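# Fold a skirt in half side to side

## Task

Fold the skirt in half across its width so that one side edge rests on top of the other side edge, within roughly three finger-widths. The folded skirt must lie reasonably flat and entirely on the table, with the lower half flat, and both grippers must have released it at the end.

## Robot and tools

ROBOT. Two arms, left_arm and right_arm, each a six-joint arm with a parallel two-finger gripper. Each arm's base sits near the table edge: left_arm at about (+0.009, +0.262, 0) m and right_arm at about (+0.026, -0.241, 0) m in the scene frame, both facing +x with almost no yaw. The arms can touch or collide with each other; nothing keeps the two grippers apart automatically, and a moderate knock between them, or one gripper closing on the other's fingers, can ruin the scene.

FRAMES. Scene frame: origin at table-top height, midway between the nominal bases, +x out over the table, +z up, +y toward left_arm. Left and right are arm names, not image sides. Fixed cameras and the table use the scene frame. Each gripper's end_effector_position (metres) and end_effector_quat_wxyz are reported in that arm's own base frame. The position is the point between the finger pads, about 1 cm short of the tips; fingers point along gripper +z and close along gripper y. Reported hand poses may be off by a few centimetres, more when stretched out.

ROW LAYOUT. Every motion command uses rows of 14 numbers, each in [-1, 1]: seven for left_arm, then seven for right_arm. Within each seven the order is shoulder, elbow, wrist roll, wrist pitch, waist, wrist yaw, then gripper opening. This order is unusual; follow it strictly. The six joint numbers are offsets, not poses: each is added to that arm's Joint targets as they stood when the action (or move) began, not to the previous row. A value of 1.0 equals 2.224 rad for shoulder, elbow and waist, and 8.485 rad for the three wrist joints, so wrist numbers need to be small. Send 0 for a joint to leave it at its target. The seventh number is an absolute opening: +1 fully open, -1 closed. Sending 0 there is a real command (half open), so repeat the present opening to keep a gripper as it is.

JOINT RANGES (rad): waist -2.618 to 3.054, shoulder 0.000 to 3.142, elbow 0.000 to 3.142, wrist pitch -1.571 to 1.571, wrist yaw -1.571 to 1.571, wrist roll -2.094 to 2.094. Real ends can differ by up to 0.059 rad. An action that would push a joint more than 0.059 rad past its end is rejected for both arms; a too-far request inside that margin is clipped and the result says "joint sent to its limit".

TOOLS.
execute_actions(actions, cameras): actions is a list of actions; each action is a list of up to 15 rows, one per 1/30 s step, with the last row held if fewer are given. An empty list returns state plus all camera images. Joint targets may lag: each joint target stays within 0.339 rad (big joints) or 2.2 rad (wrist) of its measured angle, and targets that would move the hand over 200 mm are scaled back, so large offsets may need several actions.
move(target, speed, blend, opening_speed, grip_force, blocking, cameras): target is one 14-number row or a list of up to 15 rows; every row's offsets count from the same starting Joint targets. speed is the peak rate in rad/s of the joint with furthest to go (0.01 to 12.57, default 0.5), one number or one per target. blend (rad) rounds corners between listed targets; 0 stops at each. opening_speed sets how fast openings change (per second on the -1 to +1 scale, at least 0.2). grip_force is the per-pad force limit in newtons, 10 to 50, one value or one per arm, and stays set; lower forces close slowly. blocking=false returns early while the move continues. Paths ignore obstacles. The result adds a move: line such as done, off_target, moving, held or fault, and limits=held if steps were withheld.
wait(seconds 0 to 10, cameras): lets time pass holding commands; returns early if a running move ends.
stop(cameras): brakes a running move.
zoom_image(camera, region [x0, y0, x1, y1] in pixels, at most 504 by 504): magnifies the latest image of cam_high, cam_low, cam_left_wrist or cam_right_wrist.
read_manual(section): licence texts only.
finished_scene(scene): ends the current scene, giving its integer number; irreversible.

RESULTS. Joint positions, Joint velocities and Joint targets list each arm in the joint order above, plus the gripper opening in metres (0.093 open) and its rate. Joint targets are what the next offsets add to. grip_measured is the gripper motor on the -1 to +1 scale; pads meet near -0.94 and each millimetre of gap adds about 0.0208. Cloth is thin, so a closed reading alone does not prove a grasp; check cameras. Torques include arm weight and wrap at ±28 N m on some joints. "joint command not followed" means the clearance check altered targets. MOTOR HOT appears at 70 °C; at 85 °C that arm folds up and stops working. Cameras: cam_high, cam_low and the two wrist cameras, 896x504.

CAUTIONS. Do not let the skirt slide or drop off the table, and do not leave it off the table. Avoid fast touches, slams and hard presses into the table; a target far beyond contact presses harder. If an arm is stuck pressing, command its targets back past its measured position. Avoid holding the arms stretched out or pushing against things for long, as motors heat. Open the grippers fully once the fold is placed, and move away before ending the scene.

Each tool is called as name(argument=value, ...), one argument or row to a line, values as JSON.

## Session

execute_actions(
  actions=[],
)

Scene clock: 0.00 s.
left_arm: end_effector_position=(+0.3864, +0.0076, +0.0920) grip_measured=+1.000 end_effector_quat_wxyz=(+0.573, -0.003, +0.819, +0.018) | right_arm: end_effector_position=(+0.3730, -0.0592, +0.0812) grip_measured=+1.000 end_effector_quat_wxyz=(+0.565, +0.141, +0.805, -0.114)
Joint names: [shoulder, elbow, wrist roll, wrist pitch, waist, wrist yaw]
Joint positions: left_arm=[1.525 0.355 0.019 0.82 0.009 -0.024 0.093] | right_arm=[1.578 0.328 0.102 0.886 -0.006 0.345 0.093]
Joint velocities: within noise
Joint torques (N m): no reading
Heat: left arm: 41 °C; right arm: 36 °C.
Joint targets: left_arm=[1.514 0.368 0.012 0.820 0.010 -0.031] | right_arm=[1.567 0.340 0.096 0.889 -0.006 0.351]
Tool commands: left_gripper/opening=+1.0 right_gripper/opening=+1.0

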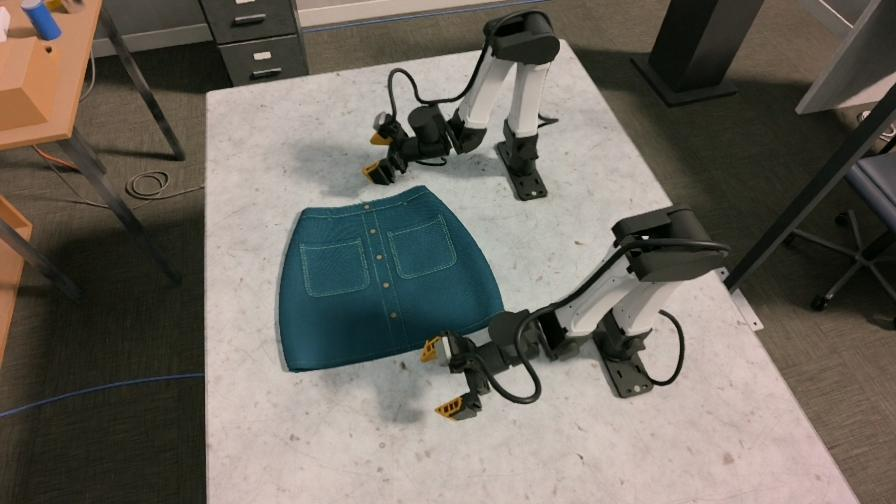

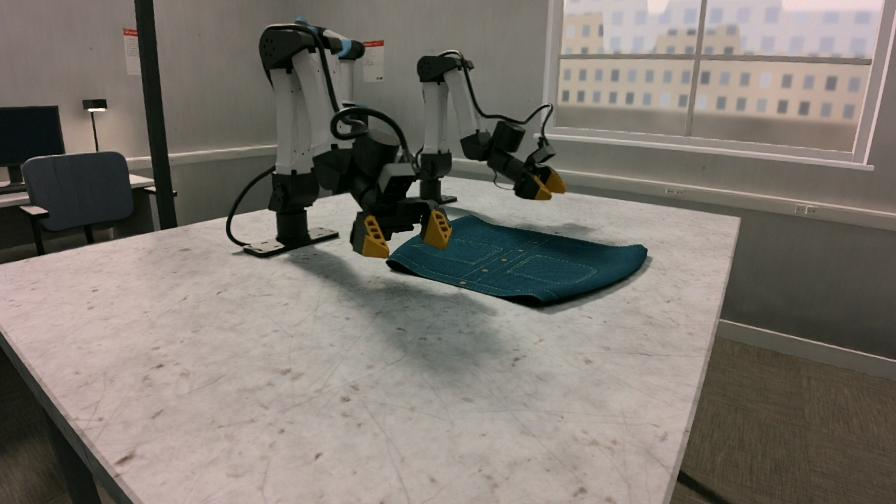

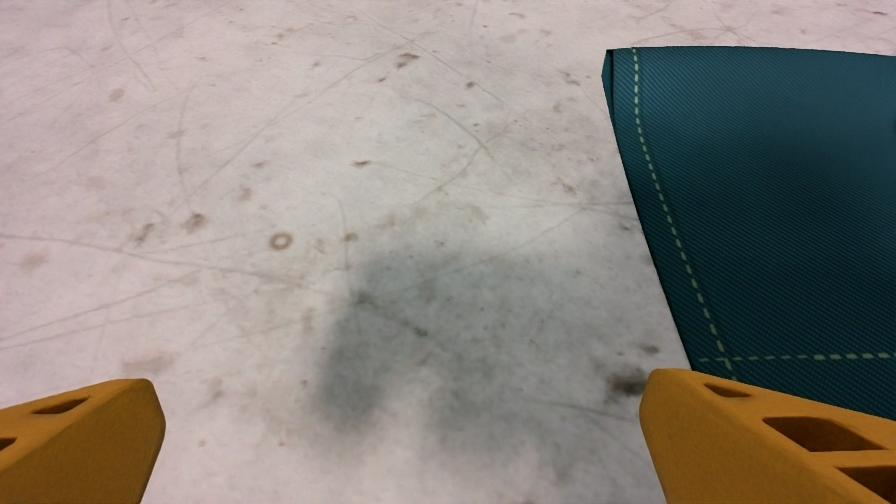

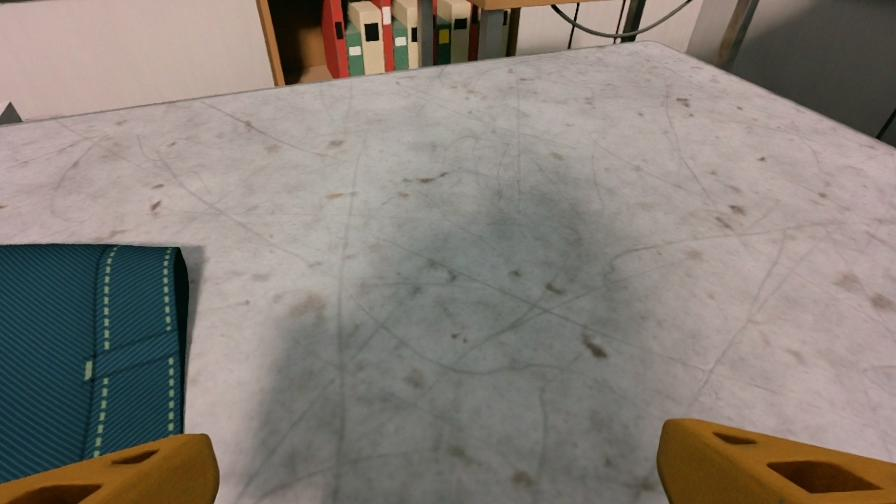

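move(
  target=[
    [-0.14, 0.1729, -0.095, -0.125, -0.1237, 0.002, 0.0, -0.13, 0.205, -0.114, -0.128, 0.0266, -0.0207, 0.0],
    [-0.0589, 0.3458, -0.19, -0.2501, -0.2473, 0.0037, -0.52, -0.0225, 0.4101, -0.2282, -0.2561, 0.0531, -0.0414, -0.52],
  ],
  speed=1.2,
  blend=[0.2, 0.0],
  cameras=["all"],
)

Scene clock: 67.73 s.
left_arm: end_effector_position=(+0.1914, -0.1134, +0.1197) grip_measured=-0.517 end_effector_quat_wxyz=(+0.005, -0.498, +0.867, +0.000) | right_arm: end_effector_position=(+0.2548, +0.0221, +0.1194) grip_measured=-0.519 end_effector_quat_wxyz=(+0.007, +0.820, -0.572, +0.006)
Joint names: [shoulder, elbow, wrist roll, wrist pitch, waist, wrist yaw]
Joint positions: left_arm=[1.377 1.096 -1.584 -1.285 -0.541 -0.009 0.02] | right_arm=[1.509 1.208 -1.826 -1.269 0.098 0.018 0.02]
Joint torques (N m): left_arm=[-2.61 9.95 -0.13 0.23 0.06 -0.02] | right_arm=[-3.86 8.2 -0.04 0.08 0.5 -0.26]
Heat: left arm: 45 °C; right arm: 42 °C.
Joint targets: left_arm=[1.383 1.137 -1.600 -1.302 -0.540 0.001] | right_arm=[1.517 1.252 -1.840 -1.284 0.112 -0.001]
move: off_target (left_arm, right_arm); target 2's new numbers were sent with right_arm's elbow 0.044 rad from that target; left_arm: the elbow is farthest, 0.041 rad from its target; right_arm: the elbow is farthest, 0.044 rad from its target

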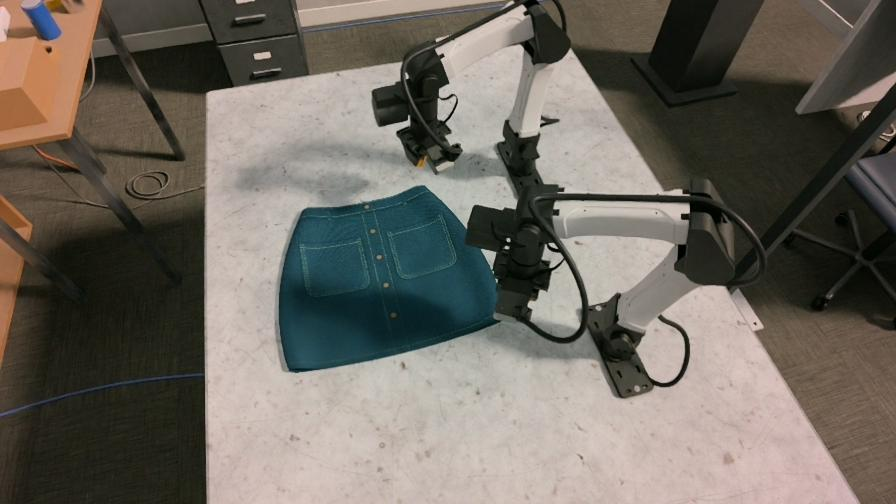

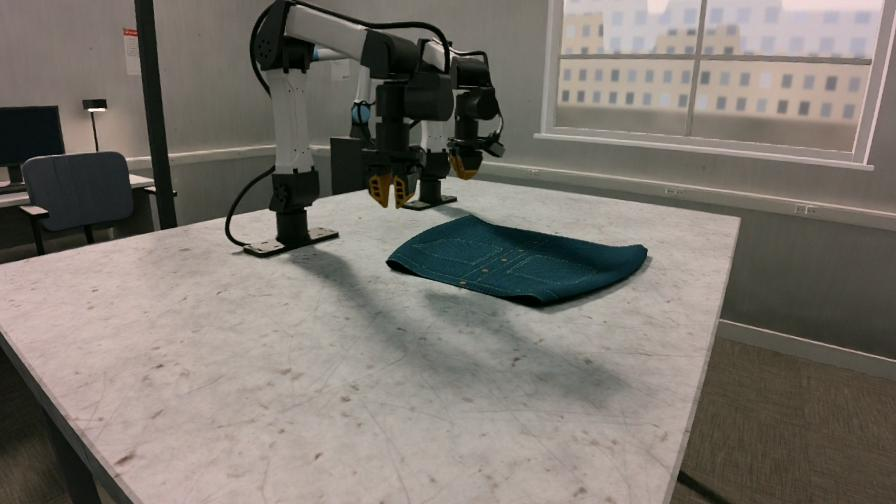

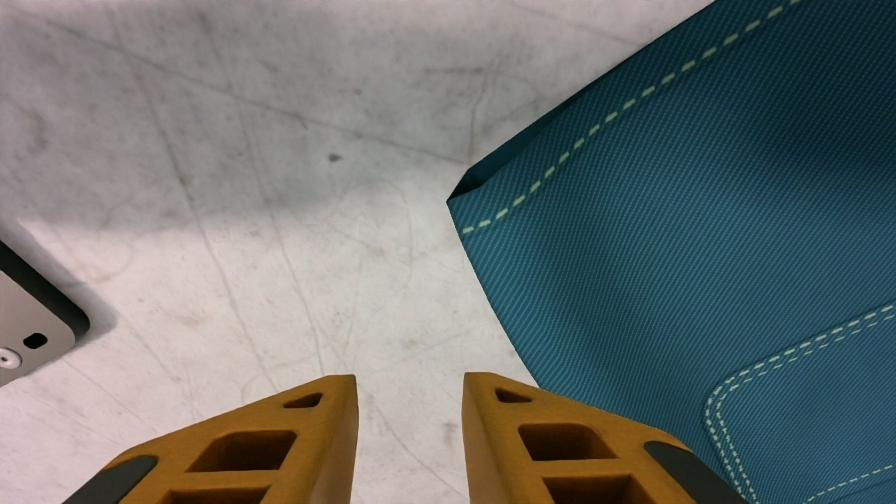

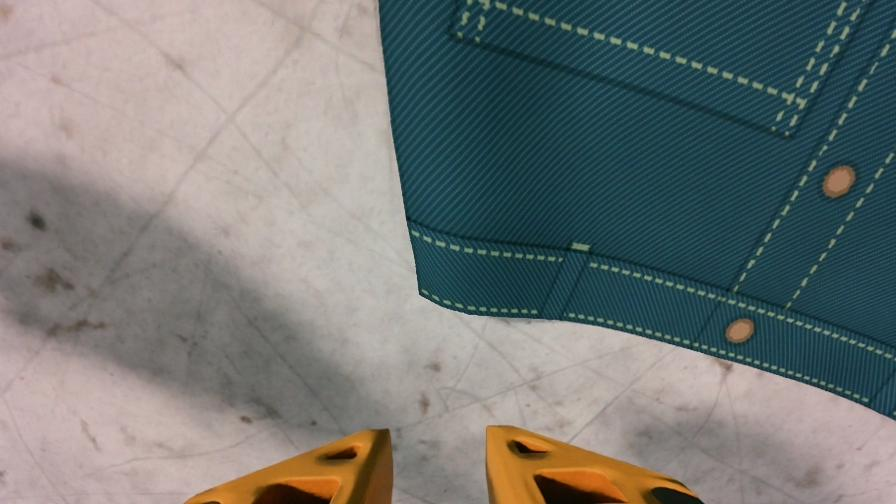

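move(
  target=[
    [0, 0, 0.3147, 0, -0.0414, 0, -0.52, 0, 0, -0.0124, 0, -0.018, 0, -0.52],
    [0.0688, -0.1097, 0.3147, 0.0454, -0.0414, 0, -0.52, 0.0144, -0.1556, -0.0124, 0.0434, -0.018, 0, -0.52],
  ],
  speed=[2.0, 0.4],
  blend=[0.05, 0.0],
  cameras=["all"],
)

Scene clock: 111.27 s.
left_arm: end_effector_position=(+0.1992, -0.1379, +0.0395) grip_measured=-0.517 end_effector_quat_wxyz=(-0.004, +0.741, +0.671, +0.008) | right_arm: end_effector_position=(+0.2467, +0.0189, +0.0405) grip_measured=-0.519 end_effector_quat_wxyz=(+0.005, +0.846, -0.533, +0.007)
Joint names: [shoulder, elbow, wrist roll, wrist pitch, waist, wrist yaw]
Joint positions: left_arm=[1.532 0.904 1.052 -0.947 -0.618 -0.018 0.02] | right_arm=[1.543 0.919 -1.929 -0.943 0.088 0.017 0.02]
Joint torques (N m): left_arm=[-3.59 4.42 0.11 0.72 -0.14 0.06] | right_arm=[-4.12 3.56 -0.03 0.44 -0.73 -0.24]
Heat: left arm: 44 °C; right arm: 50 °C.
Joint targets: left_arm=[1.536 0.893 1.071 -0.916 -0.632 0.001] | right_arm=[1.549 0.906 -1.945 -0.916 0.072 -0.001]
move: done

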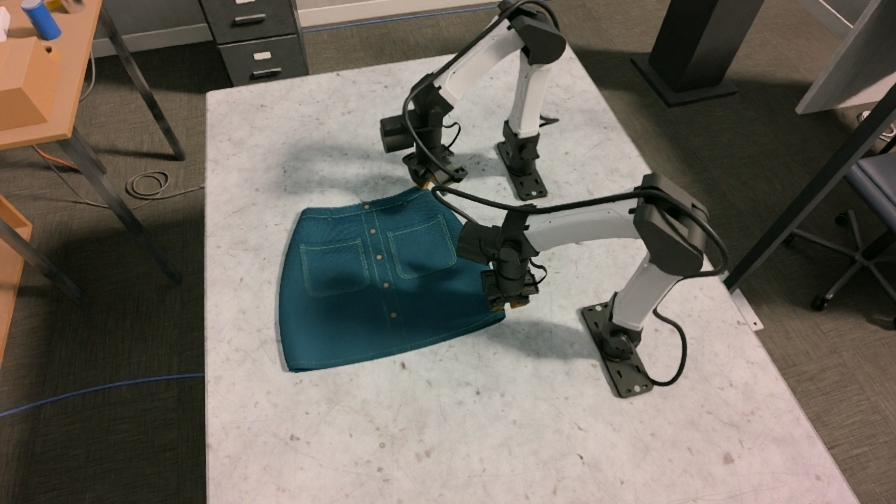

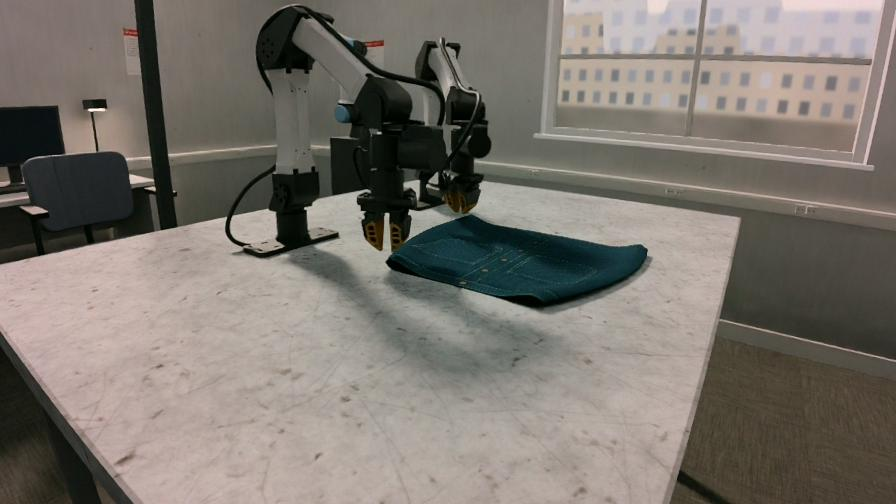

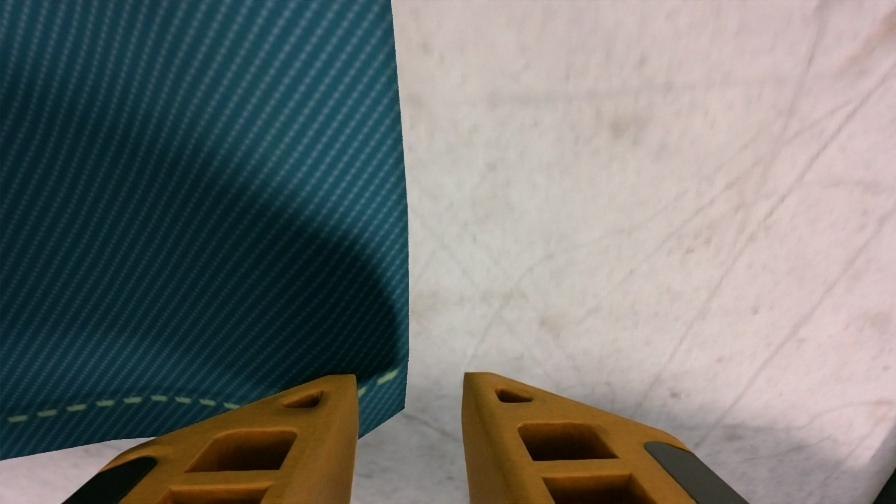

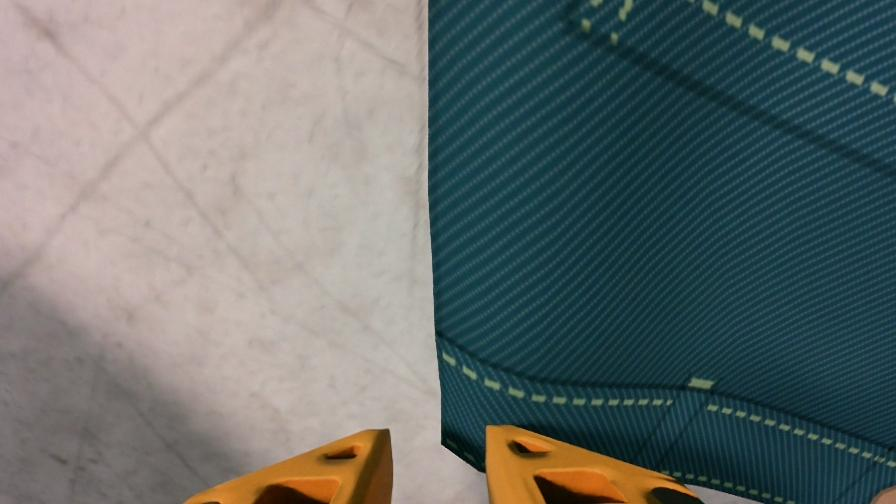

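move(
  target=[
    [-0.0085, -0.0072, 0.0103, 0.0001, 0.0526, 0, -0.52, 0.0081, 0.0085, 0, 0, 0.0171, 0, -0.52],
    [0.0139, -0.0391, 0.0103, 0.0143, 0.0526, 0, -0.52, 0.0328, -0.0270, 0, 0.0153, 0.0171, 0, -0.52],
  ],
  speed=[0.3, 0.12],
  cameras=["cam_left_wrist", "cam_right_wrist"],
)

Scene clock: 166.30 s.
left_arm: end_effector_position=(+0.2079, -0.1143, +0.0162) grip_measured=-0.518 end_effector_quat_wxyz=(-0.004, +0.735, +0.678, +0.006) | right_arm: end_effector_position=(+0.2497, +0.0214, +0.0136) grip_measured=-0.519 end_effector_quat_wxyz=(+0.007, +0.848, -0.529, +0.004)
Joint names: [shoulder, elbow, wrist roll, wrist pitch, waist, wrist yaw]
Joint positions: left_arm=[1.555 0.824 1.14 -0.844 -0.512 -0.013 0.02] | right_arm=[1.609 0.866 -1.929 -0.831 0.097 0.017 0.02]
Joint torques (N m): left_arm=[-2.92 3.44 0.12 0.92 0.99 0.03] | right_arm=[-3.67 2.7 -0.06 0.63 0.5 -0.25]
Heat: left arm: 44 °C; right arm: 42 °C.
Joint targets: left_arm=[1.567 0.806 1.158 -0.795 -0.515 0.001] | right_arm=[1.622 0.846 -1.945 -0.786 0.110 -0.001]
move: off_target (left_arm, right_arm); left_arm: the wrist pitch is farthest, 0.050 rad from its target; right_arm: the wrist pitch is farthest, 0.044 rad from its target
Images, in order (width x height): cam_left_wrist 896x504, cam_right_wrist 896x504.

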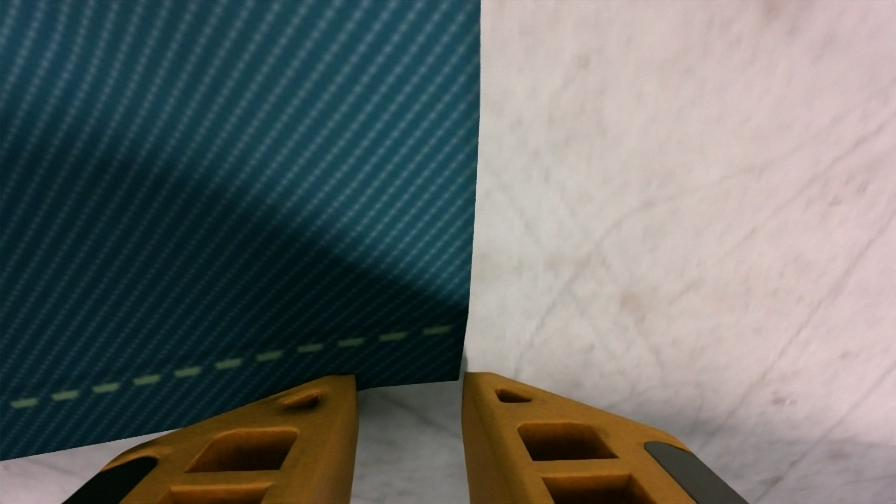

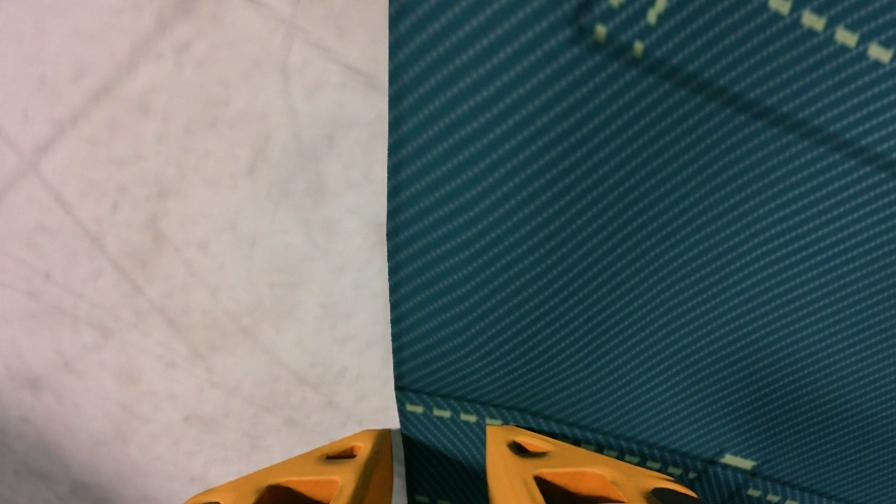

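move(
  target=[
    [-0.0225, 0.0558, 0, -0.0194, 0, 0, -0.52, 0, 0, 0, 0, 0, 0, -0.52],
    [-0.0189, 0.0580, -0.0121, -0.0194, -0.0373, 0, -0.52, 0, 0, 0, 0, 0, 0, -0.52],
    [0.0045, 0.0022, -0.0121, 0.0006, -0.0373, 0, -0.52, 0.0035, -0.0044, 0, 0.0021, 0, 0, -0.52],
  ],
  speed=[0.3, 0.3, 0.12],
  cameras=["cam_left_wrist", "cam_right_wrist"],
)

Scene clock: 200.93 s.
left_arm: end_effector_position=(+0.1994, -0.1336, +0.0162) grip_measured=-0.518 end_effector_quat_wxyz=(-0.003, +0.742, +0.670, +0.006) | right_arm: end_effector_position=(+0.2497, +0.0214, +0.0129) grip_measured=-0.519 end_effector_quat_wxyz=(+0.007, +0.848, -0.529, +0.005)
Joint names: [shoulder, elbow, wrist roll, wrist pitch, waist, wrist yaw]
Joint positions: left_arm=[1.565 0.834 1.072 -0.843 -0.6 -0.013 0.02] | right_arm=[1.609 0.863 -1.929 -0.826 0.097 0.017 0.02]
Joint torques (N m): left_arm=[-2.96 3.06 -0.13 0.96 0.08 0.03] | right_arm=[-3 2.19 -0.04 0.75 0.44 -0.26]
Heat: left arm: 43 °C; right arm: 40 °C.
Joint targets: left_arm=[1.577 0.811 1.055 -0.790 -0.598 0.001] | right_arm=[1.629 0.836 -1.945 -0.768 0.110 -0.001]
move: off_target (left_arm, right_arm); left_arm: the wrist pitch is farthest, 0.053 rad from its target; right_arm: the wrist pitch is farthest, 0.058 rad from its target
Images, in order (width x height): cam_left_wrist 896x504, cam_right_wrist 896x504.

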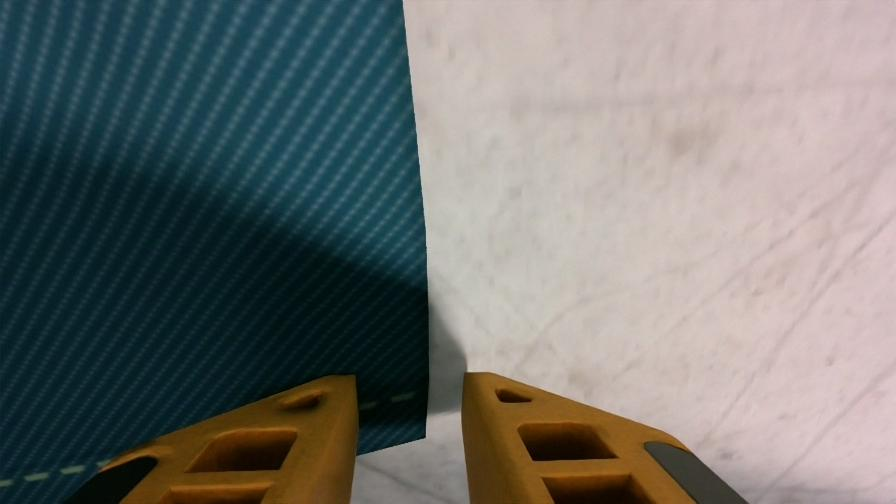

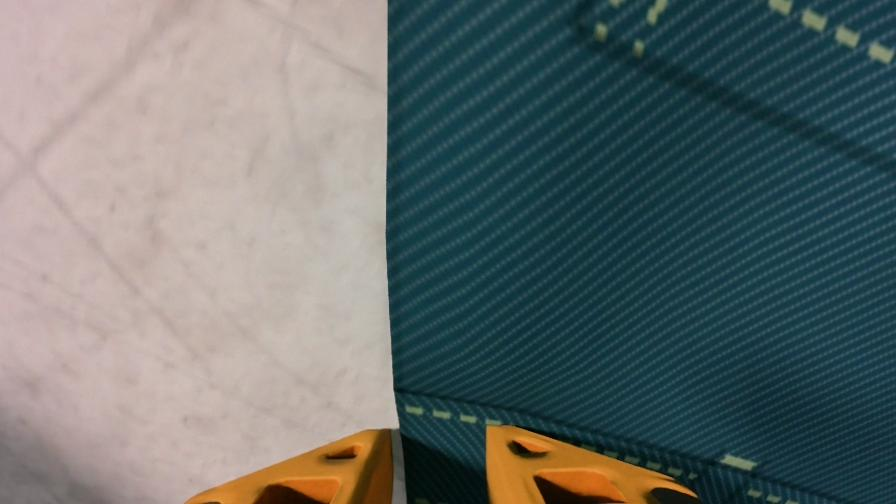

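move(
  target=[0, 0, 0, 0, 0, 0, -1.0, 0, 0, 0, 0, 0, 0, -1.0],
  speed=0.1,
  opening_speed=0.4,
  cameras=["cam_left_wrist", "cam_right_wrist"],
)

Scene clock: 213.00 s.
left_arm: end_effector_position=(+0.2075, -0.1350, +0.0163) grip_measured=-0.987 end_effector_quat_wxyz=(+0.012, +0.735, +0.678, +0.010) | right_arm: end_effector_position=(+0.2526, +0.0225, +0.0129) grip_measured=-0.975 end_effector_quat_wxyz=(+0.001, +0.852, -0.524, +0.008)
Joint names: [shoulder, elbow, wrist roll, wrist pitch, waist, wrist yaw]
Joint positions: left_arm=[1.565 0.834 1.065 -0.812 -0.586 -0.013 0] | right_arm=[1.609 0.863 -1.941 -0.814 0.097 0.012 0]
Joint torques (N m): left_arm=[-3.02 3.11 -0.13 0.73 0.06 0.02] | right_arm=[-3.03 2.21 -0.03 0.66 0.42 -0.18]
Heat: left arm: 43 °C; right arm: 39 °C.
Joint targets: left_arm=[1.577 0.811 1.055 -0.790 -0.598 0.001] | right_arm=[1.629 0.836 -1.945 -0.768 0.110 -0.001]
move: off_target (right_arm); right_arm: the wrist pitch is farthest, 0.046 rad from its target
Images, in order (width x height): cam_left_wrist 896x504, cam_right_wrist 896x504.

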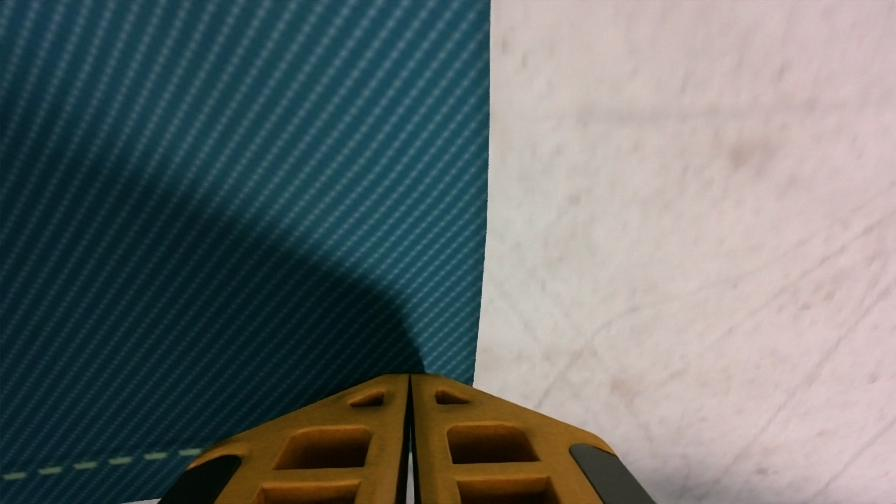

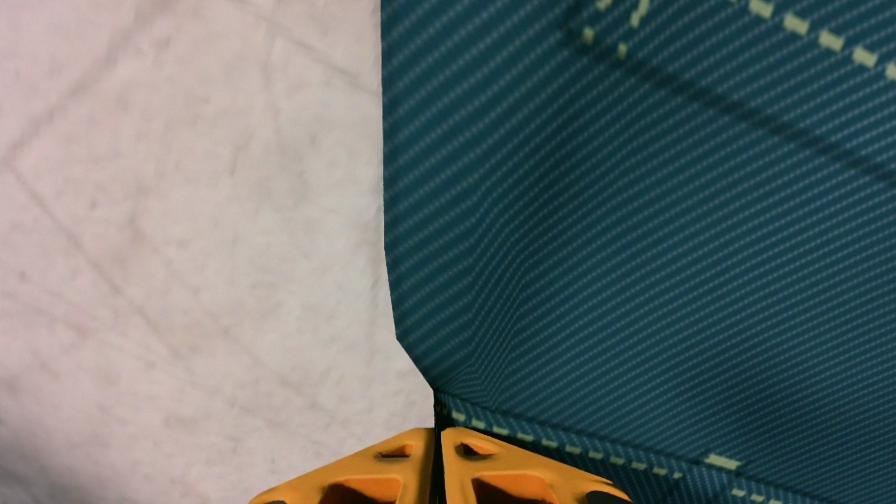

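move(
  target=[-0.0126, 0.0665, 0, -0.0200, 0.0036, 0, -0.3, 0, 0, 0, 0, 0, 0, -1.0],
  speed=0.2,
  cameras=["cam_left_wrist", "cam_high"],
)

Scene clock: 229.10 s.
left_arm: end_effector_position=(+0.2051, -0.1386, +0.0364) grip_measured=-0.303 end_effector_quat_wxyz=(-0.007, +0.738, +0.674, +0.004) | right_arm: end_effector_position=(+0.2526, +0.0225, +0.0129) grip_measured=-0.975 end_effector_quat_wxyz=(+0.001, +0.852, -0.524, +0.008)
Joint names: [shoulder, elbow, wrist roll, wrist pitch, waist, wrist yaw]
Joint positions: left_arm=[1.565 0.923 1.06 -0.941 -0.601 -0.01 0.031] | right_arm=[1.609 0.863 -1.941 -0.814 0.097 0.012 0]
Joint torques (N m): left_arm=[-5.39 8.95 -0.12 0.23 1.01 0] | right_arm=[-3.02 2.28 -0.01 0.68 0.43 -0.19]
Heat: left arm: 43 °C; right arm: 38 °C.
Joint targets: left_arm=[1.549 0.959 1.055 -0.960 -0.590 0.001] | right_arm=[1.629 0.836 -1.945 -0.768 0.110 -0.001]
move: off_target (left_arm, right_arm); left_arm: the elbow is farthest, 0.036 rad from its target; right_arm: the wrist pitch is farthest, 0.046 rad from its target
Images, in order (width x height): cam_high 896x504, cam_left_wrist 896x504.

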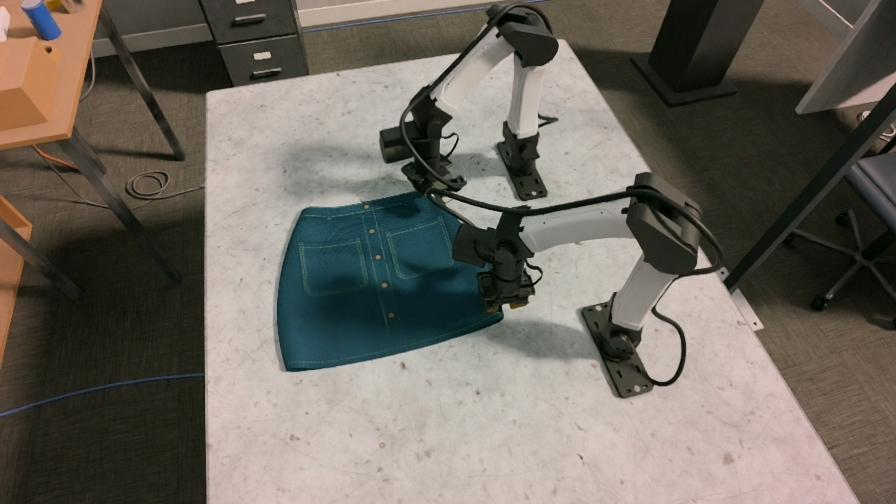

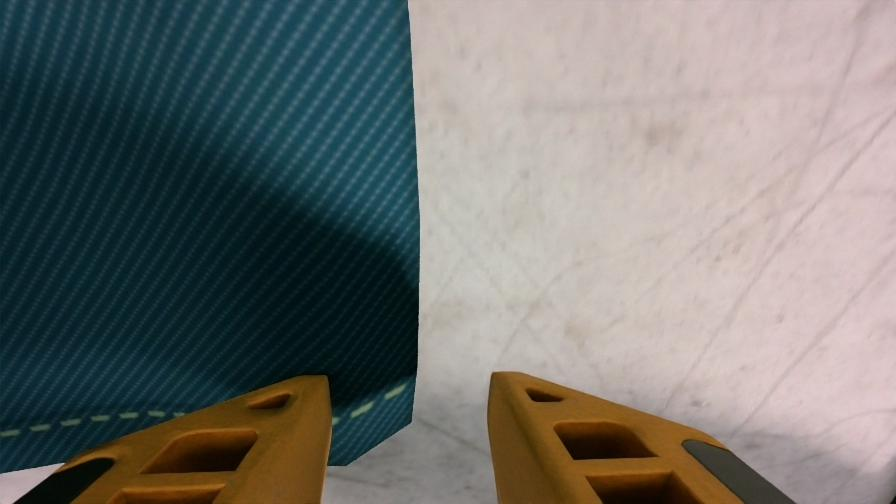

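move(
  target=[
    [0.0040, 0.0027, 0.0082, 0, 0.0243, 0, -0.3, 0, 0, 0, 0, 0, 0, -1.0],
    [0.0292, -0.0540, 0.0082, 0.0212, 0.0243, 0, -0.3, 0, 0, 0, 0, 0, 0, -1.0],
  ],
  speed=[0.2, 0.12],
  cameras=["cam_left_wrist"],
)

Scene clock: 241.03 s.
left_arm: end_effector_position=(+0.2138, -0.1279, +0.0158) grip_measured=-0.303 end_effector_quat_wxyz=(-0.002, +0.736, +0.677, +0.005) | right_arm: end_effector_position=(+0.2526, +0.0225, +0.0129) grip_measured=-0.975 end_effector_quat_wxyz=(+0.001, +0.852, -0.524, +0.008)
Joint names: [shoulder, elbow, wrist roll, wrist pitch, waist, wrist yaw]
Joint positions: left_arm=[1.598 0.866 1.108 -0.84 -0.546 -0.01 0.031] | right_arm=[1.609 0.863 -1.941 -0.814 0.097 0.012 0]
Joint torques (N m): left_arm=[-2.89 2.56 0.12 1.05 1.18 0] | right_arm=[-3.04 2.24 -0.03 0.68 0.4 -0.19]
Heat: left arm: 44 °C; right arm: 38 °C.
Joint targets: left_arm=[1.614 0.839 1.125 -0.780 -0.536 0.001] | right_arm=[1.629 0.836 -1.945 -0.768 0.110 -0.001]
move: off_target (left_arm, right_arm); left_arm: the wrist pitch is farthest, 0.060 rad from its target; right_arm: the wrist pitch is farthest, 0.046 rad from its target
Images, in order (width x height): cam_left_wrist 896x504.

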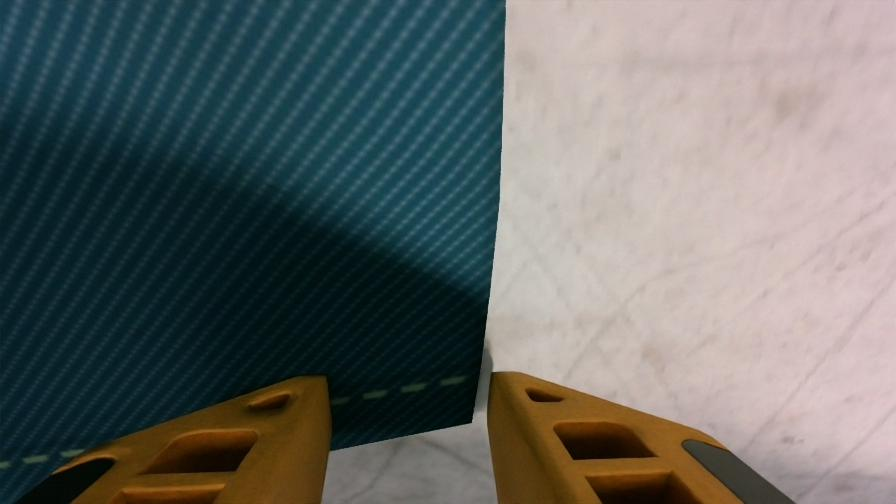

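move(
  target=[0, 0, 0, 0, 0, 0, -1.0, 0, 0, 0, 0, 0, 0, -1.0],
  speed=0.1,
  opening_speed=0.4,
  cameras=["cam_left_wrist"],
)

Scene clock: 246.53 s.
left_arm: end_effector_position=(+0.2208, -0.1293, +0.0158) grip_measured=-0.985 end_effector_quat_wxyz=(+0.011, +0.732, +0.681, +0.008) | right_arm: end_effector_position=(+0.2526, +0.0225, +0.0129) grip_measured=-0.975 end_effector_quat_wxyz=(+0.001, +0.852, -0.524, +0.008)
Joint names: [shoulder, elbow, wrist roll, wrist pitch, waist, wrist yaw]
Joint positions: left_arm=[1.598 0.866 1.108 -0.812 -0.535 -0.009 0] | right_arm=[1.609 0.863 -1.941 -0.814 0.097 0.012 0]
Joint torques (N m): left_arm=[-2.93 2.62 0.11 0.81 1.11 0] | right_arm=[-3.08 2.26 -0.03 0.65 0.44 -0.2]
Heat: left arm: 44 °C; right arm: 38 °C.
Joint targets: left_arm=[1.614 0.839 1.125 -0.780 -0.536 0.001] | right_arm=[1.629 0.836 -1.945 -0.768 0.110 -0.001]
move: off_target (right_arm); right_arm: the wrist pitch is farthest, 0.046 rad from its target
Images, in order (width x height): cam_left_wrist 896x504.

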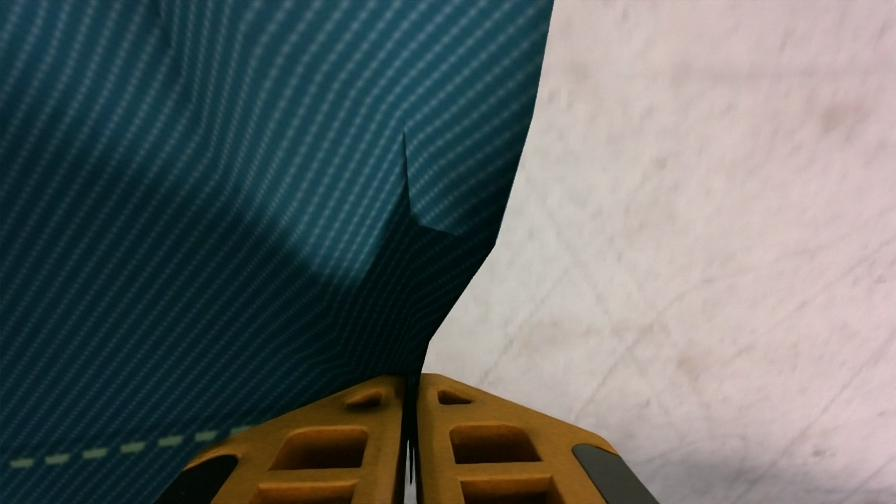

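move(
  target=[-0.0220, 0.1344, 0.0046, -0.0383, 0.0166, 0, -1.0, -0.0283, 0.1106, 0.0108, -0.0329, -0.0144, 0, -1.0],
  speed=0.18,
  cameras=["all"],
)

Scene clock: 301.60 s.
left_arm: end_effector_position=(+0.2351, -0.1307, +0.0707) grip_measured=-0.985 end_effector_quat_wxyz=(-0.006, +0.738, +0.675, +0.003) | right_arm: end_effector_position=(+0.2624, +0.0254, +0.0573) grip_measured=-0.975 end_effector_quat_wxyz=(+0.003, +0.832, -0.555, -0.005)
Joint names: [shoulder, elbow, wrist roll, wrist pitch, waist, wrist yaw]
Joint positions: left_arm=[1.598 1.101 1.146 -1.082 -0.514 -0.01 0] | right_arm=[1.596 1.043 -1.871 -1.03 0.095 -0.002 0]
Joint torques (N m): left_arm=[-7.24 9.35 0.12 0.18 1.33 0] | right_arm=[-7.73 7.58 0.24 0.02 -0.85 -0.19]
Heat: left arm: 42 °C; right arm: 37 °C.
Joint targets: left_arm=[1.565 1.138 1.164 -1.105 -0.499 0.001] | right_arm=[1.566 1.082 -1.854 -1.047 0.078 -0.001]
move: off_target (left_arm, right_arm); left_arm: the elbow is farthest, 0.037 rad from its target; right_arm: the elbow is farthest, 0.039 rad from its target

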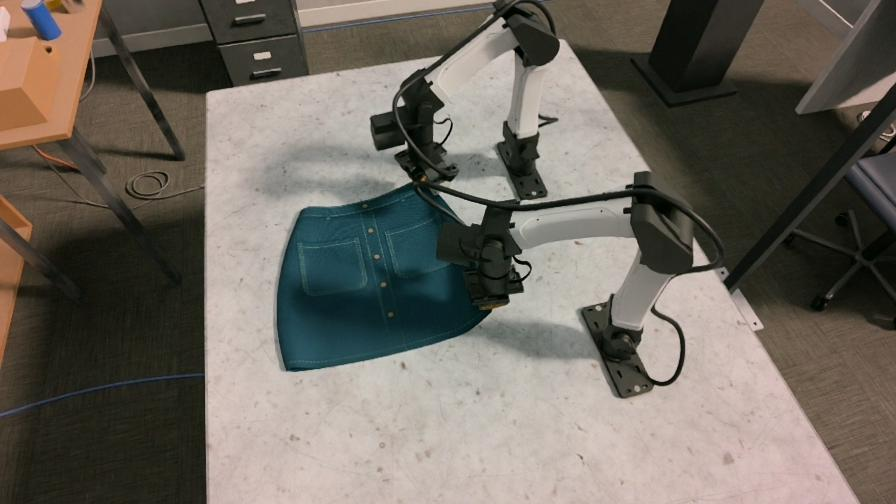

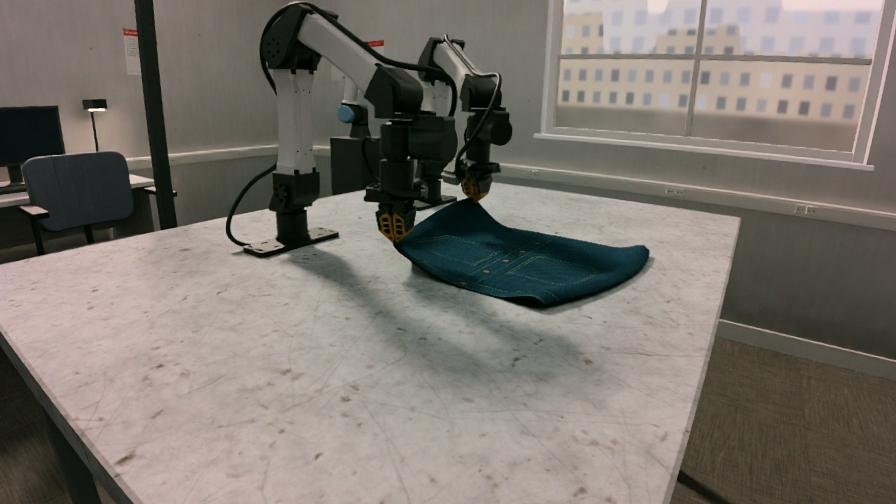

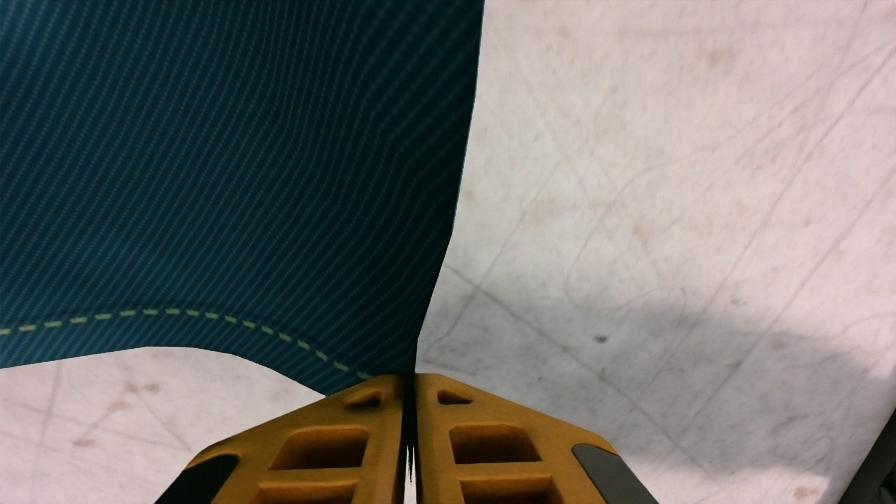

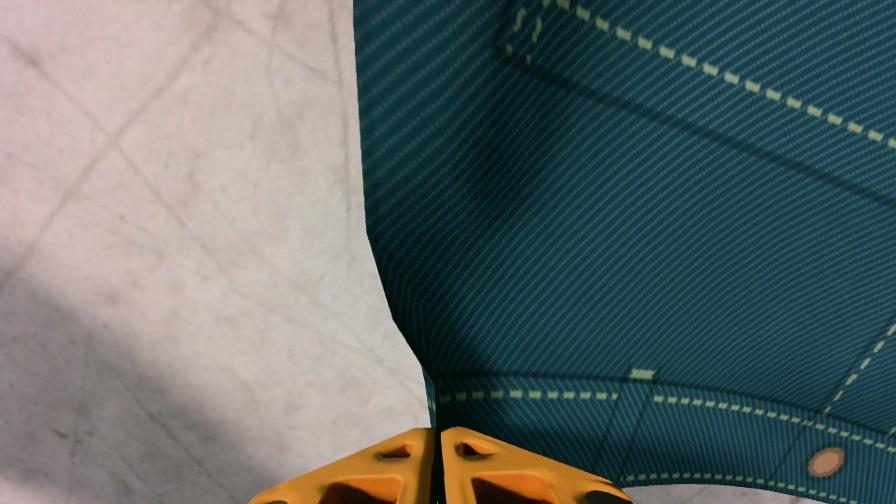

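move(
  target=[
    [0.0463, 0.1569, 0.0046, -0.0253, 0.0328, 0, -1.0, 0.0378, 0.1219, 0.0153, -0.0204, -0.0045, 0, -1.0],
    [0.1880, 0.4101, 0.0159, -0.0212, 0.0926, 0, -1.0, 0.1839, 0.3737, 0.0418, -0.0359, -0.0135, 0, -1.0],
  ],
  speed=0.3,
  blend=[0.08, 0.0],
  cameras=["all"],
)

Scene clock: 313.63 s.
left_arm: end_effector_position=(+0.4214, -0.1309, +0.1951) grip_measured=-0.985 end_effector_quat_wxyz=(+0.137, +0.707, +0.690, +0.079) | right_arm: end_effector_position=(+0.4048, +0.0247, +0.1547) grip_measured=-0.975 end_effector_quat_wxyz=(-0.052, +0.708, -0.702, +0.052)
Joint names: [shoulder, elbow, wrist roll, wrist pitch, waist, wrist yaw]
Joint positions: left_arm=[1.971 2.007 1.292 -1.289 -0.305 -0.01 0] | right_arm=[1.961 1.868 -1.516 -1.331 0.065 0.009 0]
Joint torques (N m): left_arm=[-6.94 10.51 0.11 1.16 1.17 -0.01] | right_arm=[-7.46 8.47 0.22 0.35 -0.77 -0.16]
Heat: left arm: 44 °C; right arm: 40 °C.
Joint targets: left_arm=[1.983 2.050 1.299 -1.285 -0.293 0.001] | right_arm=[1.975 1.913 -1.499 -1.352 0.048 -0.001]
move: off_target (left_arm, right_arm); left_arm: the elbow is farthest, 0.043 rad from its target; right_arm: the elbow is farthest, 0.045 rad from its target

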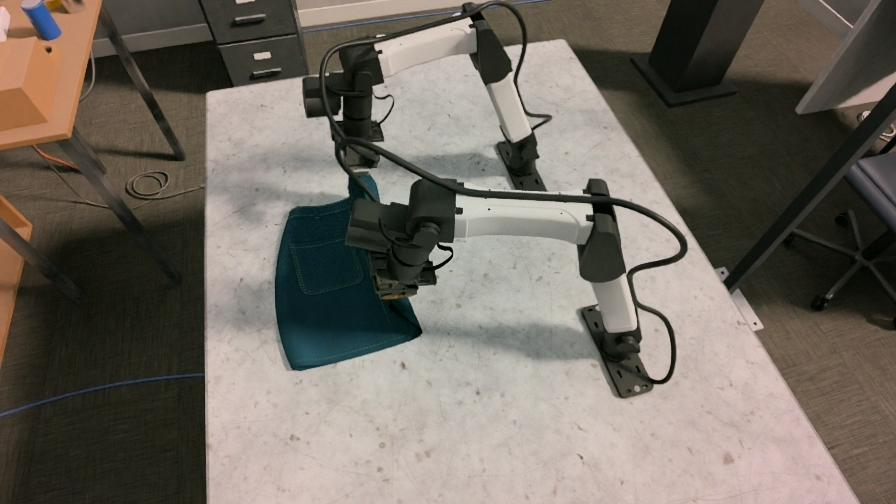

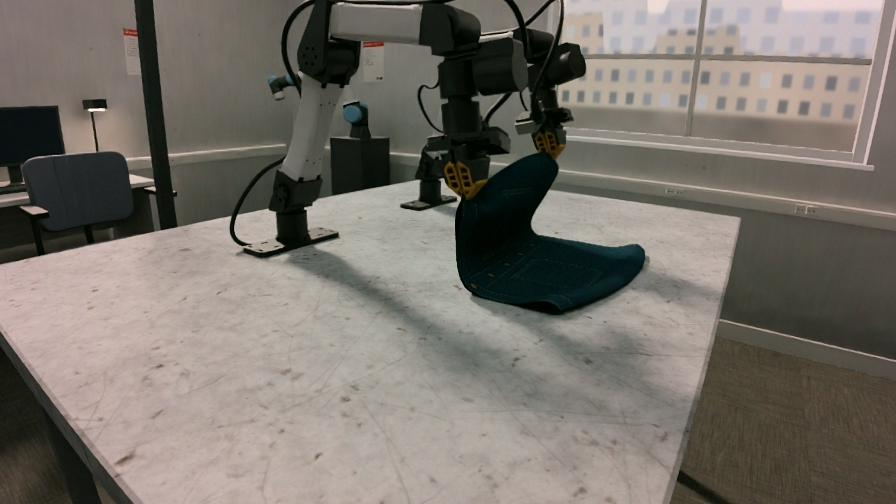

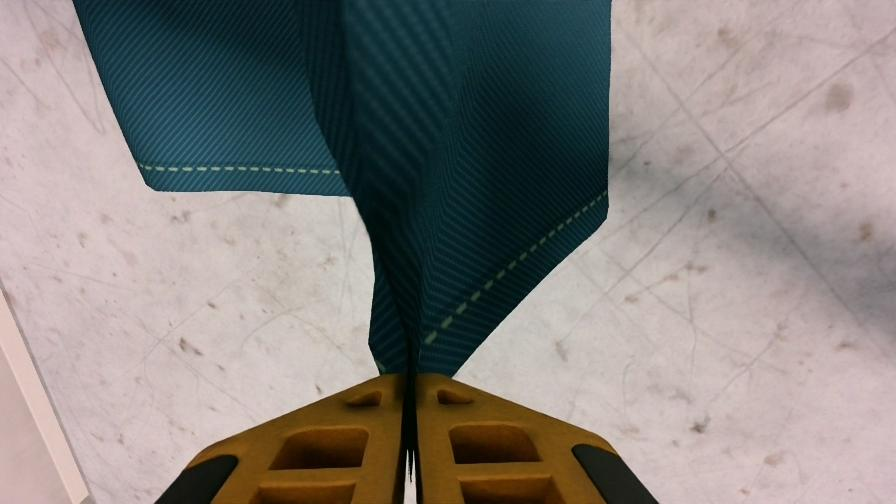

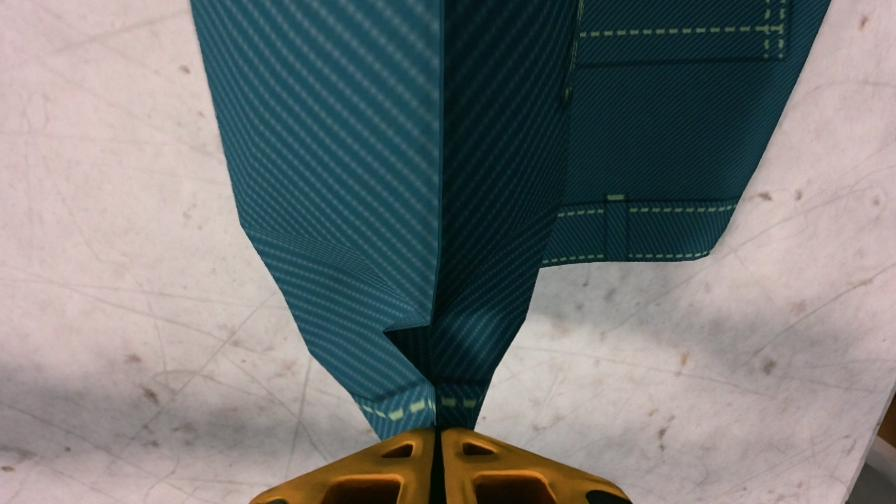

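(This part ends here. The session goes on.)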